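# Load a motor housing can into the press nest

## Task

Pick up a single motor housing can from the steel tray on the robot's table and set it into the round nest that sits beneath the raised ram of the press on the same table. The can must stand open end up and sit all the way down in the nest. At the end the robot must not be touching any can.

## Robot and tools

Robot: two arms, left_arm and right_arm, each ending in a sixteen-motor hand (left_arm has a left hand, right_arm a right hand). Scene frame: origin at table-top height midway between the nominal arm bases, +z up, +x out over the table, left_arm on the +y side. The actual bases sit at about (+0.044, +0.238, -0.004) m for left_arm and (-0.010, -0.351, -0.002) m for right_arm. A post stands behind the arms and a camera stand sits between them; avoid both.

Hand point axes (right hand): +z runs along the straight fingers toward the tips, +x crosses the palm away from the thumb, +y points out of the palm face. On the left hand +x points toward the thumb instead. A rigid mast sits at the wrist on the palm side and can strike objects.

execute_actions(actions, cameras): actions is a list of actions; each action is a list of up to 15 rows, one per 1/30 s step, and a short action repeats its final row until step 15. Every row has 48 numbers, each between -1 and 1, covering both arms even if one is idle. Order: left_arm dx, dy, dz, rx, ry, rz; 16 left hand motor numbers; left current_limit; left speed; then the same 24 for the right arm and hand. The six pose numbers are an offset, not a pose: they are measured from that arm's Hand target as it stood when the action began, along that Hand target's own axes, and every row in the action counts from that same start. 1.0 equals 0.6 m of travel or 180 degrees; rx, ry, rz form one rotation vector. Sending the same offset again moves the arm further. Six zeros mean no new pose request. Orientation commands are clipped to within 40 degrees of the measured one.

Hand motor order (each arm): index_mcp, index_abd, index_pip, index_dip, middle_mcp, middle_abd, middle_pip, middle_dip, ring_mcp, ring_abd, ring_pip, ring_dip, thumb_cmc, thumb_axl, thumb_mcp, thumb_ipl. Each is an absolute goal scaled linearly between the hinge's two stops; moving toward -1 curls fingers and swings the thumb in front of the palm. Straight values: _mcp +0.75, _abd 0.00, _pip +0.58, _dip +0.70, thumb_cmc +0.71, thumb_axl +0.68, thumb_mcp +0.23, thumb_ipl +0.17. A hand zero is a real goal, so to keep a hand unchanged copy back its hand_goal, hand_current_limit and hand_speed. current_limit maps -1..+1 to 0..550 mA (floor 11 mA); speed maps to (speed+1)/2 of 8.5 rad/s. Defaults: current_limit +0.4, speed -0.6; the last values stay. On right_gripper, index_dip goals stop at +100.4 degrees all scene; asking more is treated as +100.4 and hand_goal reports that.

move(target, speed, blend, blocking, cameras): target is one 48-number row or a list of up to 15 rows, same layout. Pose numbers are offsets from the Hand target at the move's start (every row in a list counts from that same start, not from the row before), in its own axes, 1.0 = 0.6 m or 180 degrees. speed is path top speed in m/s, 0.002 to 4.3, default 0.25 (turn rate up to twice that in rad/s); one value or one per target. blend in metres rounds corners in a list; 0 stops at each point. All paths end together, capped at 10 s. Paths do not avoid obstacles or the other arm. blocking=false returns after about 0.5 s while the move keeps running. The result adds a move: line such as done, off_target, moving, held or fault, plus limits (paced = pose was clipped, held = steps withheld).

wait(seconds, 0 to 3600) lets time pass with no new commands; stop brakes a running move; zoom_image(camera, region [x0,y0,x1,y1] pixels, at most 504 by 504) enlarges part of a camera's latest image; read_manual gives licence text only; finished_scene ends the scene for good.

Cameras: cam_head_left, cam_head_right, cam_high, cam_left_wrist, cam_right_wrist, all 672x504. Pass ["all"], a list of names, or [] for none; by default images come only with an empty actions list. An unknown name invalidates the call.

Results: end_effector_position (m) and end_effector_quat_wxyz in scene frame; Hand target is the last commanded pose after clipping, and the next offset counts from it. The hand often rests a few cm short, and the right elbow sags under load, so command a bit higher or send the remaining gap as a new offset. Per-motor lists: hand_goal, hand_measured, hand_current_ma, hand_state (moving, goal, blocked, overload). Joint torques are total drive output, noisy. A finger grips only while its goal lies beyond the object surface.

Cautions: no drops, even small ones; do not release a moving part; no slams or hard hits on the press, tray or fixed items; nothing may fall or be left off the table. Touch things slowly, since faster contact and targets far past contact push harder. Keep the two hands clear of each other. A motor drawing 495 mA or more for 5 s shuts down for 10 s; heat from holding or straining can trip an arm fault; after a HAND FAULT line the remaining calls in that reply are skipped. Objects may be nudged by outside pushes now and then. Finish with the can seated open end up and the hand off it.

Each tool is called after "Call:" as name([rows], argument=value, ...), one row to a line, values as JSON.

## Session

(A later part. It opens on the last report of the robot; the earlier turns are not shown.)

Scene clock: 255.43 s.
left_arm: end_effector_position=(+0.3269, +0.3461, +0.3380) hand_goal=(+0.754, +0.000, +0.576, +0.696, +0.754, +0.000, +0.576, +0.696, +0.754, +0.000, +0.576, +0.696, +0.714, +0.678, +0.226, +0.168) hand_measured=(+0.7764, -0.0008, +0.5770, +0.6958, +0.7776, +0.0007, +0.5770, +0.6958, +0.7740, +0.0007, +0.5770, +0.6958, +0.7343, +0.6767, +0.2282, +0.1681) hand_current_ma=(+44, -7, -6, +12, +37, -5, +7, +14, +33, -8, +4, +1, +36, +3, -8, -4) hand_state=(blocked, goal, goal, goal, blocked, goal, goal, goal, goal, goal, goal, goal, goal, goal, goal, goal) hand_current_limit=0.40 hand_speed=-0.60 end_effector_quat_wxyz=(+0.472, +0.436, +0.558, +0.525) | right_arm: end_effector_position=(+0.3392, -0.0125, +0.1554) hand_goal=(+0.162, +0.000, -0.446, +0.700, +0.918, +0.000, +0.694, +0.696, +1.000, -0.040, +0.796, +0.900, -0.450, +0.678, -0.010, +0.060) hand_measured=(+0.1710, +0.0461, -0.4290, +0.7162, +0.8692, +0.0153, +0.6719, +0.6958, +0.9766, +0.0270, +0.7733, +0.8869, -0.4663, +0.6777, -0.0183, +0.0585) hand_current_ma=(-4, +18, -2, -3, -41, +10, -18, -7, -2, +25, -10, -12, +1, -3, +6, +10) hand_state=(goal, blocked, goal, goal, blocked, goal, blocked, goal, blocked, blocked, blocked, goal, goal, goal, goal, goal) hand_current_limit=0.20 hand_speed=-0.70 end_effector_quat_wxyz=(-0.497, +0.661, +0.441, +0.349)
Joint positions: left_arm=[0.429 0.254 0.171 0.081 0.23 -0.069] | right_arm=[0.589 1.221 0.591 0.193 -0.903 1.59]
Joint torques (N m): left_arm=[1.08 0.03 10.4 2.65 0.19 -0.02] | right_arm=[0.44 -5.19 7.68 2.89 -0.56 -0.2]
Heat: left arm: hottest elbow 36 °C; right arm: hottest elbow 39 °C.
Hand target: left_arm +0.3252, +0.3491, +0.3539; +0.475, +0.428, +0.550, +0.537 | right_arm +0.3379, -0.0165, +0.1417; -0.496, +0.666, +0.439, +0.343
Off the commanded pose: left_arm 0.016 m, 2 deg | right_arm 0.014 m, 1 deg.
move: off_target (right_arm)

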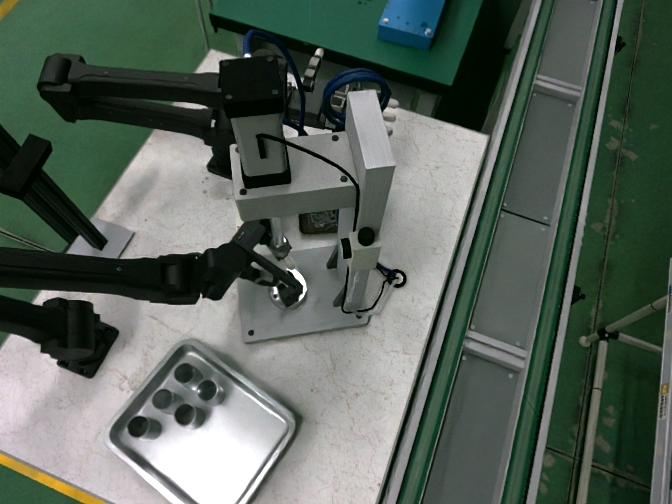

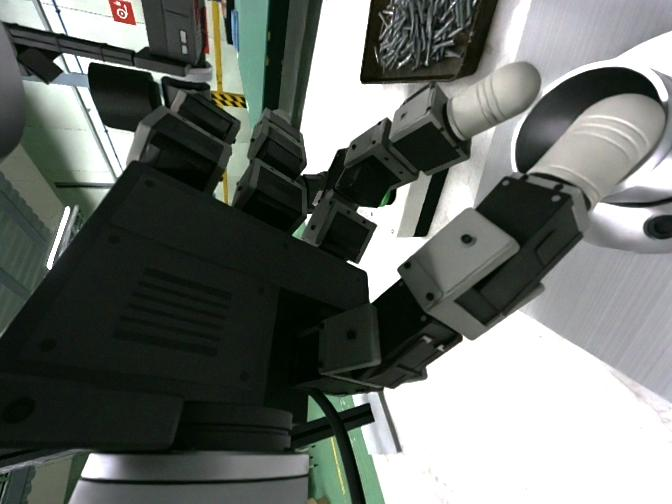

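Call:
move(target=[0,0,0,0,0,0,0.754,0,0.576,0.696,0.754,0,0.576,0.696,0.754,0,0.576,0.696,0.714,0.678,0.226,0.168,0.4,-0.6, -0.0125,0.004,0.002,0,0,0,0.162,0,-0.446,0.7,0.918,0,0.694,0.696,1.0,-0.04,0.796,0.9,-0.45,0.678,-0.01,0.06,0.4,-0.7], speed=0.03, cameras=["cam_high","cam_right_wrist","cam_head_left"])

Call:
zoom_image(camera="cam_right_wrist", region=[412, 0, 672, 260])

Call:
zoom_image(camera="cam_high", region=[260, 260, 320, 320])

Scene clock: 256.43 s.
left_arm: end_effector_position=(+0.3269, +0.3461, +0.3380) hand_goal=(+0.754, +0.000, +0.576, +0.696, +0.754, +0.000, +0.576, +0.696, +0.754, +0.000, +0.576, +0.696, +0.714, +0.678, +0.226, +0.168) hand_measured=(+0.7764, +0.0007, +0.5770, +0.6958, +0.7776, +0.0007, +0.5770, +0.6958, +0.7740, -0.0008, +0.5770, +0.6958, +0.7330, +0.6777, +0.2282, +0.1681) hand_current_ma=(+49, -10, -7, +4, +43, -9, +13, +8, +31, -14, +0, +4, +31, -7, -3, -6) hand_state=(blocked, goal, goal, goal, blocked, goal, goal, goal, goal, goal, goal, goal, goal, goal, goal, goal) hand_current_limit=0.40 hand_speed=-0.60 end_effector_quat_wxyz=(+0.472, +0.436, +0.558, +0.525) | right_arm: end_effector_position=(+0.3382, -0.0127, +0.1470) hand_goal=(+0.162, +0.000, -0.446, +0.700, +0.918, +0.000, +0.694, +0.696, +1.000, -0.040, +0.796, +0.900, -0.450, +0.678, -0.010, +0.060) hand_measured=(+0.1710, +0.0461, -0.4290, +0.7174, +0.8680, +0.0153, +0.6719, +0.6958, +0.9766, +0.0285, +0.7733, +0.8869, -0.4738, +0.6746, -0.0321, +0.0519) hand_current_ma=(-5, +22, -4, -2, -37, +6, -19, -10, -3, +24, -12, -14, -2, +2, -2, +2) hand_state=(goal, blocked, goal, goal, blocked, goal, blocked, goal, blocked, blocked, blocked, goal, blocked, goal, blocked, goal) hand_current_limit=0.40 hand_speed=-0.70 end_effector_quat_wxyz=(-0.498, +0.661, +0.442, +0.348)
Joint positions: left_arm=[0.429 0.254 0.171 0.081 0.23 -0.069] | right_arm=[0.589 1.238 0.578 0.221 -0.906 1.589]
Joint torques (N m): left_arm=[1.03 0.09 10.4 2.62 0.19 -0.01] | right_arm=[0.26 -5.42 7.46 2.88 -0.52 -0.19]
Heat: left arm: hottest elbow 36 °C; right arm: hottest elbow 39 °C.
Hand target: left_arm +0.3252, +0.3491, +0.3539; +0.475, +0.428, +0.550, +0.537 | right_arm +0.3372, -0.0175, +0.1337; -0.496, +0.666, +0.439, +0.343
Off the commanded pose: left_arm 0.016 m, 2 deg | right_arm 0.014 m, 1 deg.
move: off_target (right_arm)
Images, in order (width x height): cam_head_left 672x504, cam_high 672x504, cam_right_wrist 672x504.

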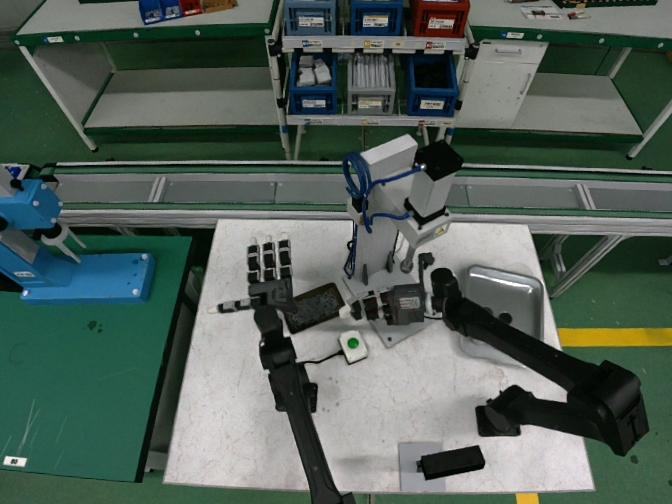

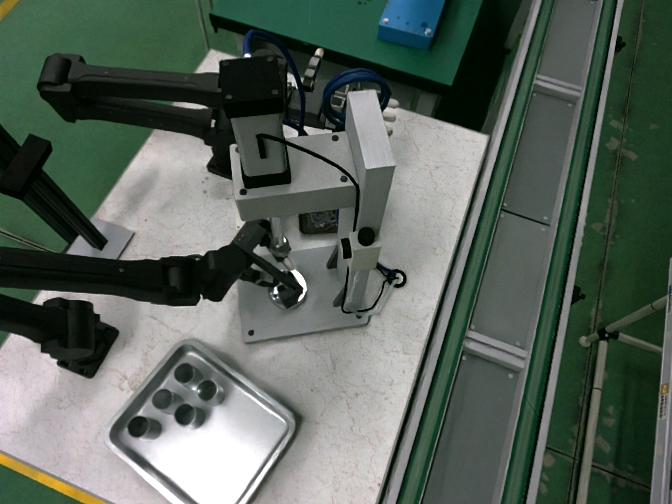

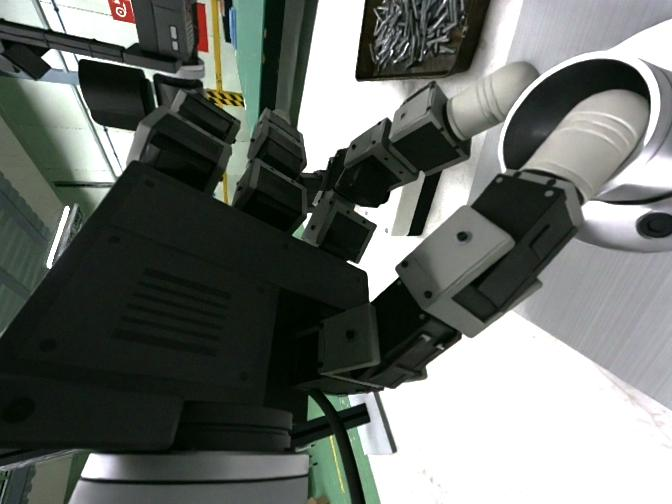

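Scaled by 1.938.

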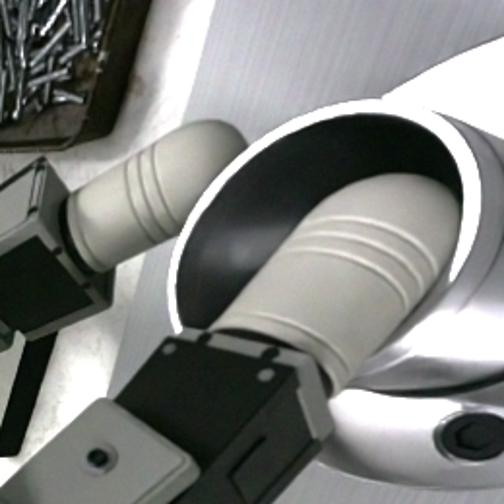

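Scaled by 8.400.

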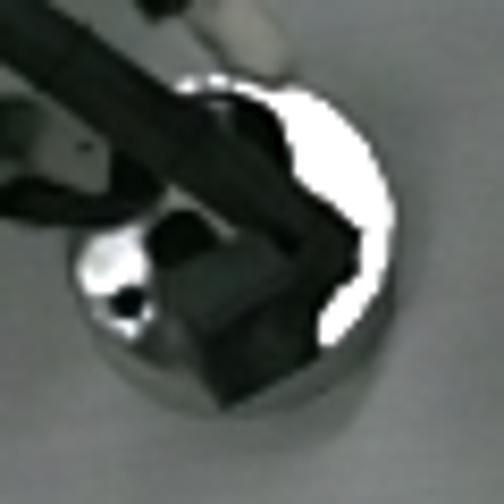

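Call:
move([
  [0,0,0,0,0,0,0.754,0,0.576,0.696,0.754,0,0.576,0.696,0.754,0,0.576,0.696,0.714,0.678,0.226,0.168,0.4,-0.6, 0,0,0,0,0,0,0.3,-0.1,-0.35,0.7,0.918,0,0.694,0.696,1.0,-0.04,0.796,0.9,-0.68,0.678,-0.01,0.06,0.4,-0.8],
  [0,0,0,0,0,0,0.754,0,0.576,0.696,0.754,0,0.576,0.696,0.754,0,0.576,0.696,0.714,0.678,0.226,0.168,0.4,-0.6, 0.1192,-0.0118,-0.0077,0,0,0,0.3,-0.1,-0.35,0.7,0.918,0,0.694,0.696,1.0,-0.04,0.796,0.9,-0.68,0.678,-0.01,0.06,0.4,-0.8],
], speed=0.06, cameras=["cam_high","cam_right_wrist"])

Call:
zoom_image(camera="cam_high", region=[260, 260, 320, 320])

Scene clock: 259.40 s.
left_arm: end_effector_position=(+0.3269, +0.3461, +0.3380) hand_goal=(+0.754, +0.000, +0.576, +0.696, +0.754, +0.000, +0.576, +0.696, +0.754, +0.000, +0.576, +0.696, +0.714, +0.678, +0.226, +0.168) hand_measured=(+0.7764, +0.0007, +0.5770, +0.6958, +0.7776, +0.0007, +0.5770, +0.6958, +0.7728, -0.0008, +0.5770, +0.6958, +0.7343, +0.6767, +0.2282, +0.1681) hand_current_ma=(+49, -10, -11, +4, +40, -10, +7, +3, +34, -7, -1, +4, +32, +0, -5, -6) hand_state=(blocked, goal, goal, goal, blocked, goal, goal, goal, goal, goal, goal, goal, goal, goal, goal, goal) hand_current_limit=0.40 hand_speed=-0.60 end_effector_quat_wxyz=(+0.472, +0.436, +0.558, +0.525) | right_arm: end_effector_position=(+0.3400, -0.0114, +0.1693) hand_goal=(+0.300, -0.100, -0.350, +0.700, +0.918, +0.000, +0.694, +0.696, +1.000, -0.040, +0.796, +0.900, -0.680, +0.678, -0.010, +0.060) hand_measured=(+0.2868, -0.0491, -0.3559, +0.7162, +0.8680, +0.0153, +0.6732, +0.6958, +0.9766, +0.0285, +0.7733, +0.8869, -0.6496, +0.6820, -0.0252, +0.0528) hand_current_ma=(-14, +19, -9, -4, -37, +7, -16, -9, -4, +22, -11, -14, +17, +1, +0, +6) hand_state=(goal, blocked, goal, goal, blocked, goal, blocked, goal, blocked, blocked, blocked, goal, blocked, goal, goal, goal) hand_current_limit=0.40 hand_speed=-0.80 end_effector_quat_wxyz=(-0.498, +0.681, +0.433, +0.318)
Joint positions: left_arm=[0.429 0.254 0.171 0.081 0.23 -0.069] | right_arm=[0.589 1.198 0.665 0.02 -0.906 1.589]
Joint torques (N m): left_arm=[1.08 0.03 10.36 2.65 0.19 0] | right_arm=[0.32 -7.47 14.6 1.94 -0.56 -0.18]
Heat: left arm: hottest elbow 36 °C; right arm: hottest elbow 39 °C.
Hand target: left_arm +0.3252, +0.3491, +0.3539; +0.475, +0.428, +0.550, +0.537 | right_arm +0.3577, -0.0035, +0.2013; -0.496, +0.666, +0.439, +0.343
Off the commanded pose: left_arm 0.016 m, 2 deg | right_arm 0.037 m, 3 deg.
move: off_target (right_arm)

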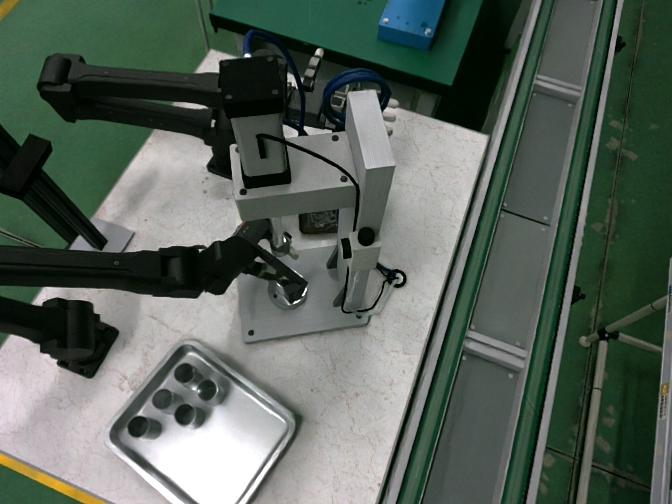

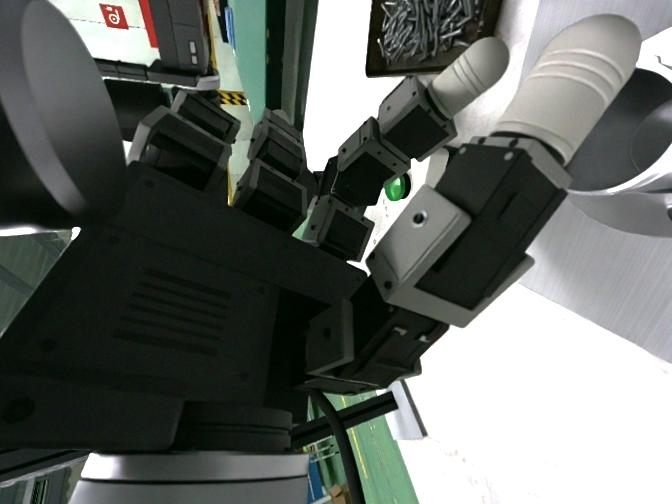

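Scaled by 8.400.

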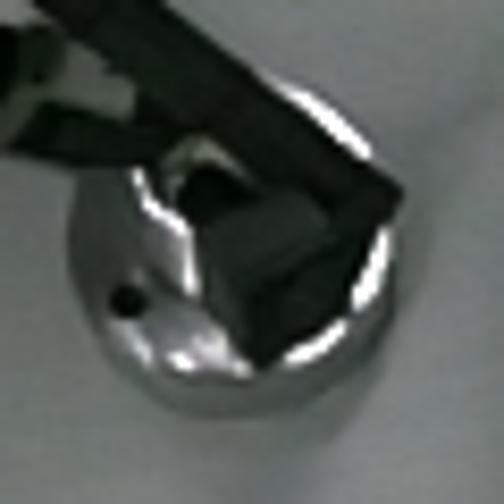

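Call:
move(target=[0,0,0,0,0,0,0.754,0,0.576,0.696,0.754,0,0.576,0.696,0.754,0,0.576,0.696,0.714,0.678,0.226,0.168,0.4,-0.6, -0.11,-0.1213,-0.005,0,0,0,0.34,0,-0.13,0.7,0.918,0,0.694,0.696,1.0,-0.04,0.796,0.9,-0.54,0.678,0.36,0.06,0.2,-0.6], speed=0.1, cameras=["cam_high","cam_right_wrist","cam_head_left","cam_head_right"])

Call:
zoom_image(camera="cam_high", region=[260, 260, 320, 320])

Call:
zoom_image(camera="cam_head_left", region=[360, 260, 430, 330])

Call:
zoom_image(camera="cam_head_right", region=[360, 260, 430, 330])

Scene clock: 261.43 s.
left_arm: end_effector_position=(+0.3269, +0.3461, +0.3380) hand_goal=(+0.754, +0.000, +0.576, +0.696, +0.754, +0.000, +0.576, +0.696, +0.754, +0.000, +0.576, +0.696, +0.714, +0.678, +0.226, +0.168) hand_measured=(+0.7764, -0.0008, +0.5770, +0.6958, +0.7776, -0.0008, +0.5770, +0.6958, +0.7740, -0.0008, +0.5770, +0.6958, +0.7343, +0.6777, +0.2282, +0.1681) hand_current_ma=(+47, -9, -12, +10, +36, -11, +6, +9, +35, -9, +0, -1, +27, -4, -5, -3) hand_state=(blocked, goal, goal, goal, blocked, goal, goal, goal, goal, goal, goal, goal, goal, goal, goal, goal) hand_current_limit=0.40 hand_speed=-0.60 end_effector_quat_wxyz=(+0.472, +0.436, +0.558, +0.525) | right_arm: end_effector_position=(+0.2708, -0.0138, +0.1707) hand_goal=(+0.340, +0.000, -0.130, +0.700, +0.918, +0.000, +0.694, +0.696, +1.000, -0.040, +0.796, +0.900, -0.540, +0.678, +0.360, +0.060) hand_measured=(+0.3181, +0.0036, -0.1326, +0.7162, +0.8692, +0.0153, +0.6732, +0.6958, +0.9766, +0.0285, +0.7746, +0.8856, -0.5102, +0.6777, +0.3469, +0.0528) hand_current_ma=(-18, +5, -7, -2, -33, +5, -18, -6, -3, +25, -14, -16, +19, +0, +2, +4) hand_state=(blocked, goal, goal, goal, blocked, goal, blocked, goal, blocked, blocked, blocked, goal, blocked, goal, goal, goal) hand_current_limit=0.20 hand_speed=-0.60 end_effector_quat_wxyz=(-0.492, +0.668, +0.440, +0.342)
Joint positions: left_arm=[0.429 0.254 0.171 0.081 0.23 -0.069] | right_arm=[0.73 1.006 0.498 0.108 -0.766 1.666]
Joint torques (N m): left_arm=[1.08 0.09 10.36 2.63 0.19 -0.01] | right_arm=[1.73 -4.66 8.7 3.17 -0.25 -0.01]
Heat: left arm: hottest elbow 36 °C; right arm: hottest elbow 39 °C.
Hand target: left_arm +0.3252, +0.3491, +0.3539; +0.475, +0.428, +0.550, +0.537 | right_arm +0.2654, -0.0136, +0.1695; -0.496, +0.666, +0.439, +0.343
Off the commanded pose: left_arm 0.016 m, 2 deg | right_arm 0.006 m, 1 deg.
move: done
Images, in order (width x height): cam_head_left 672x504, cam_head_right 672x504, cam_high 672x504, cam_right_wrist 672x504.

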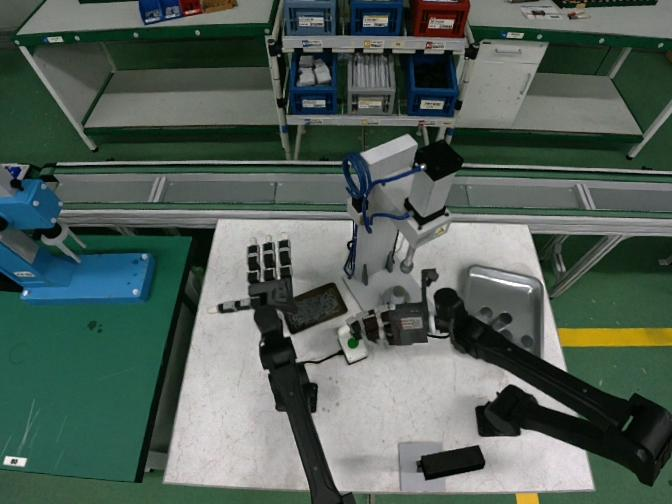

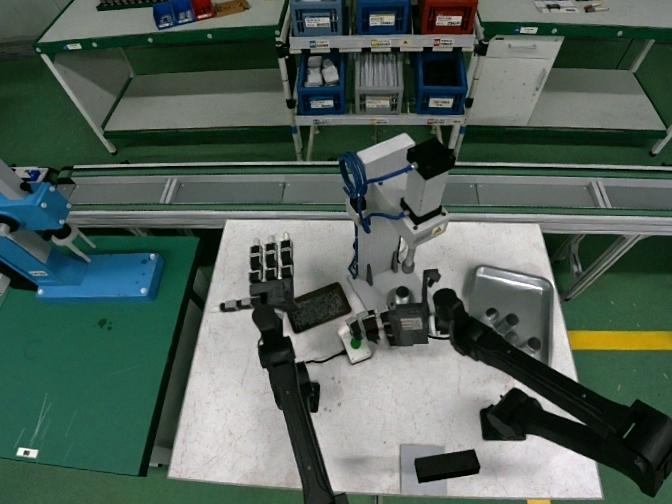

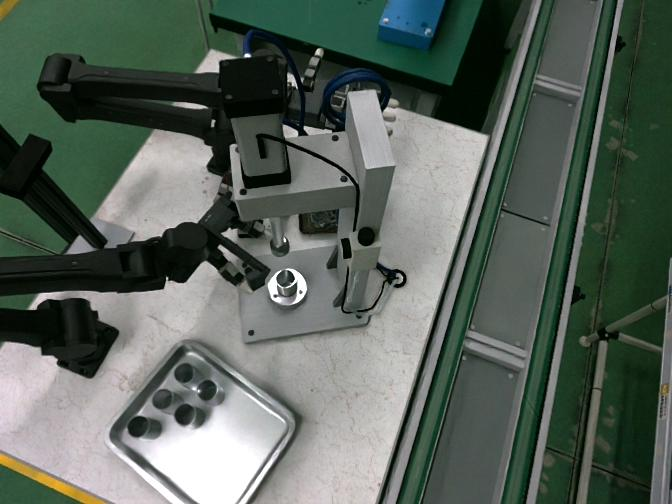

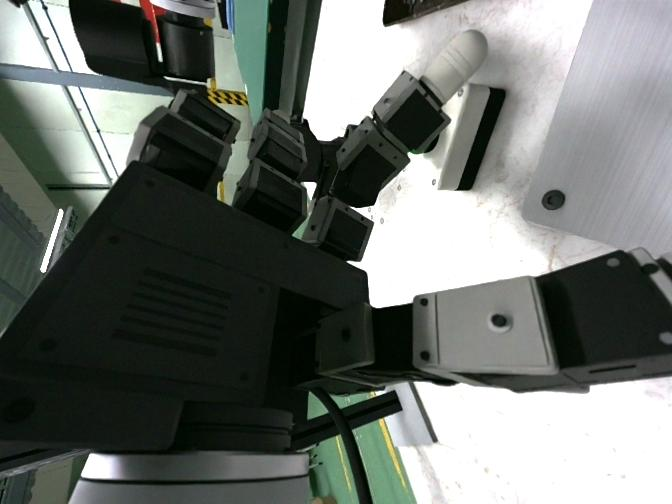

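Scaled by 8.400.

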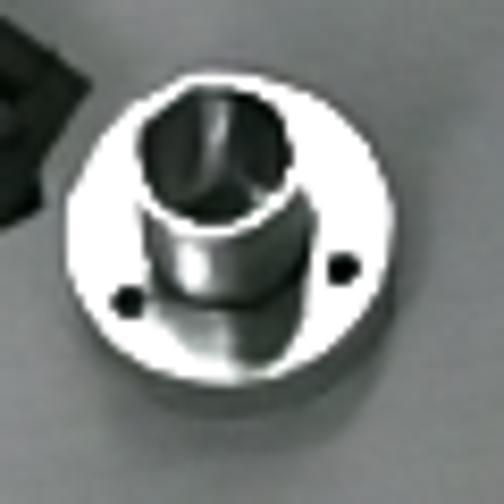

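Scaled by 7.200.

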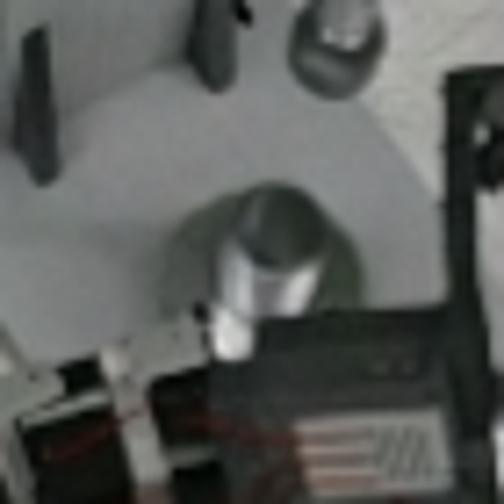

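Scaled by 7.200.

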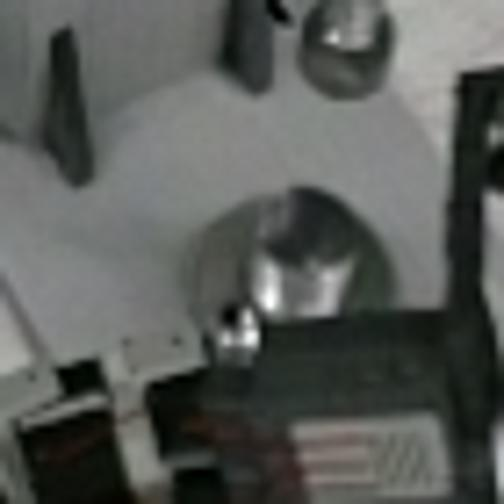

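Call:
finished_scene()

The scene is finished: the task was done.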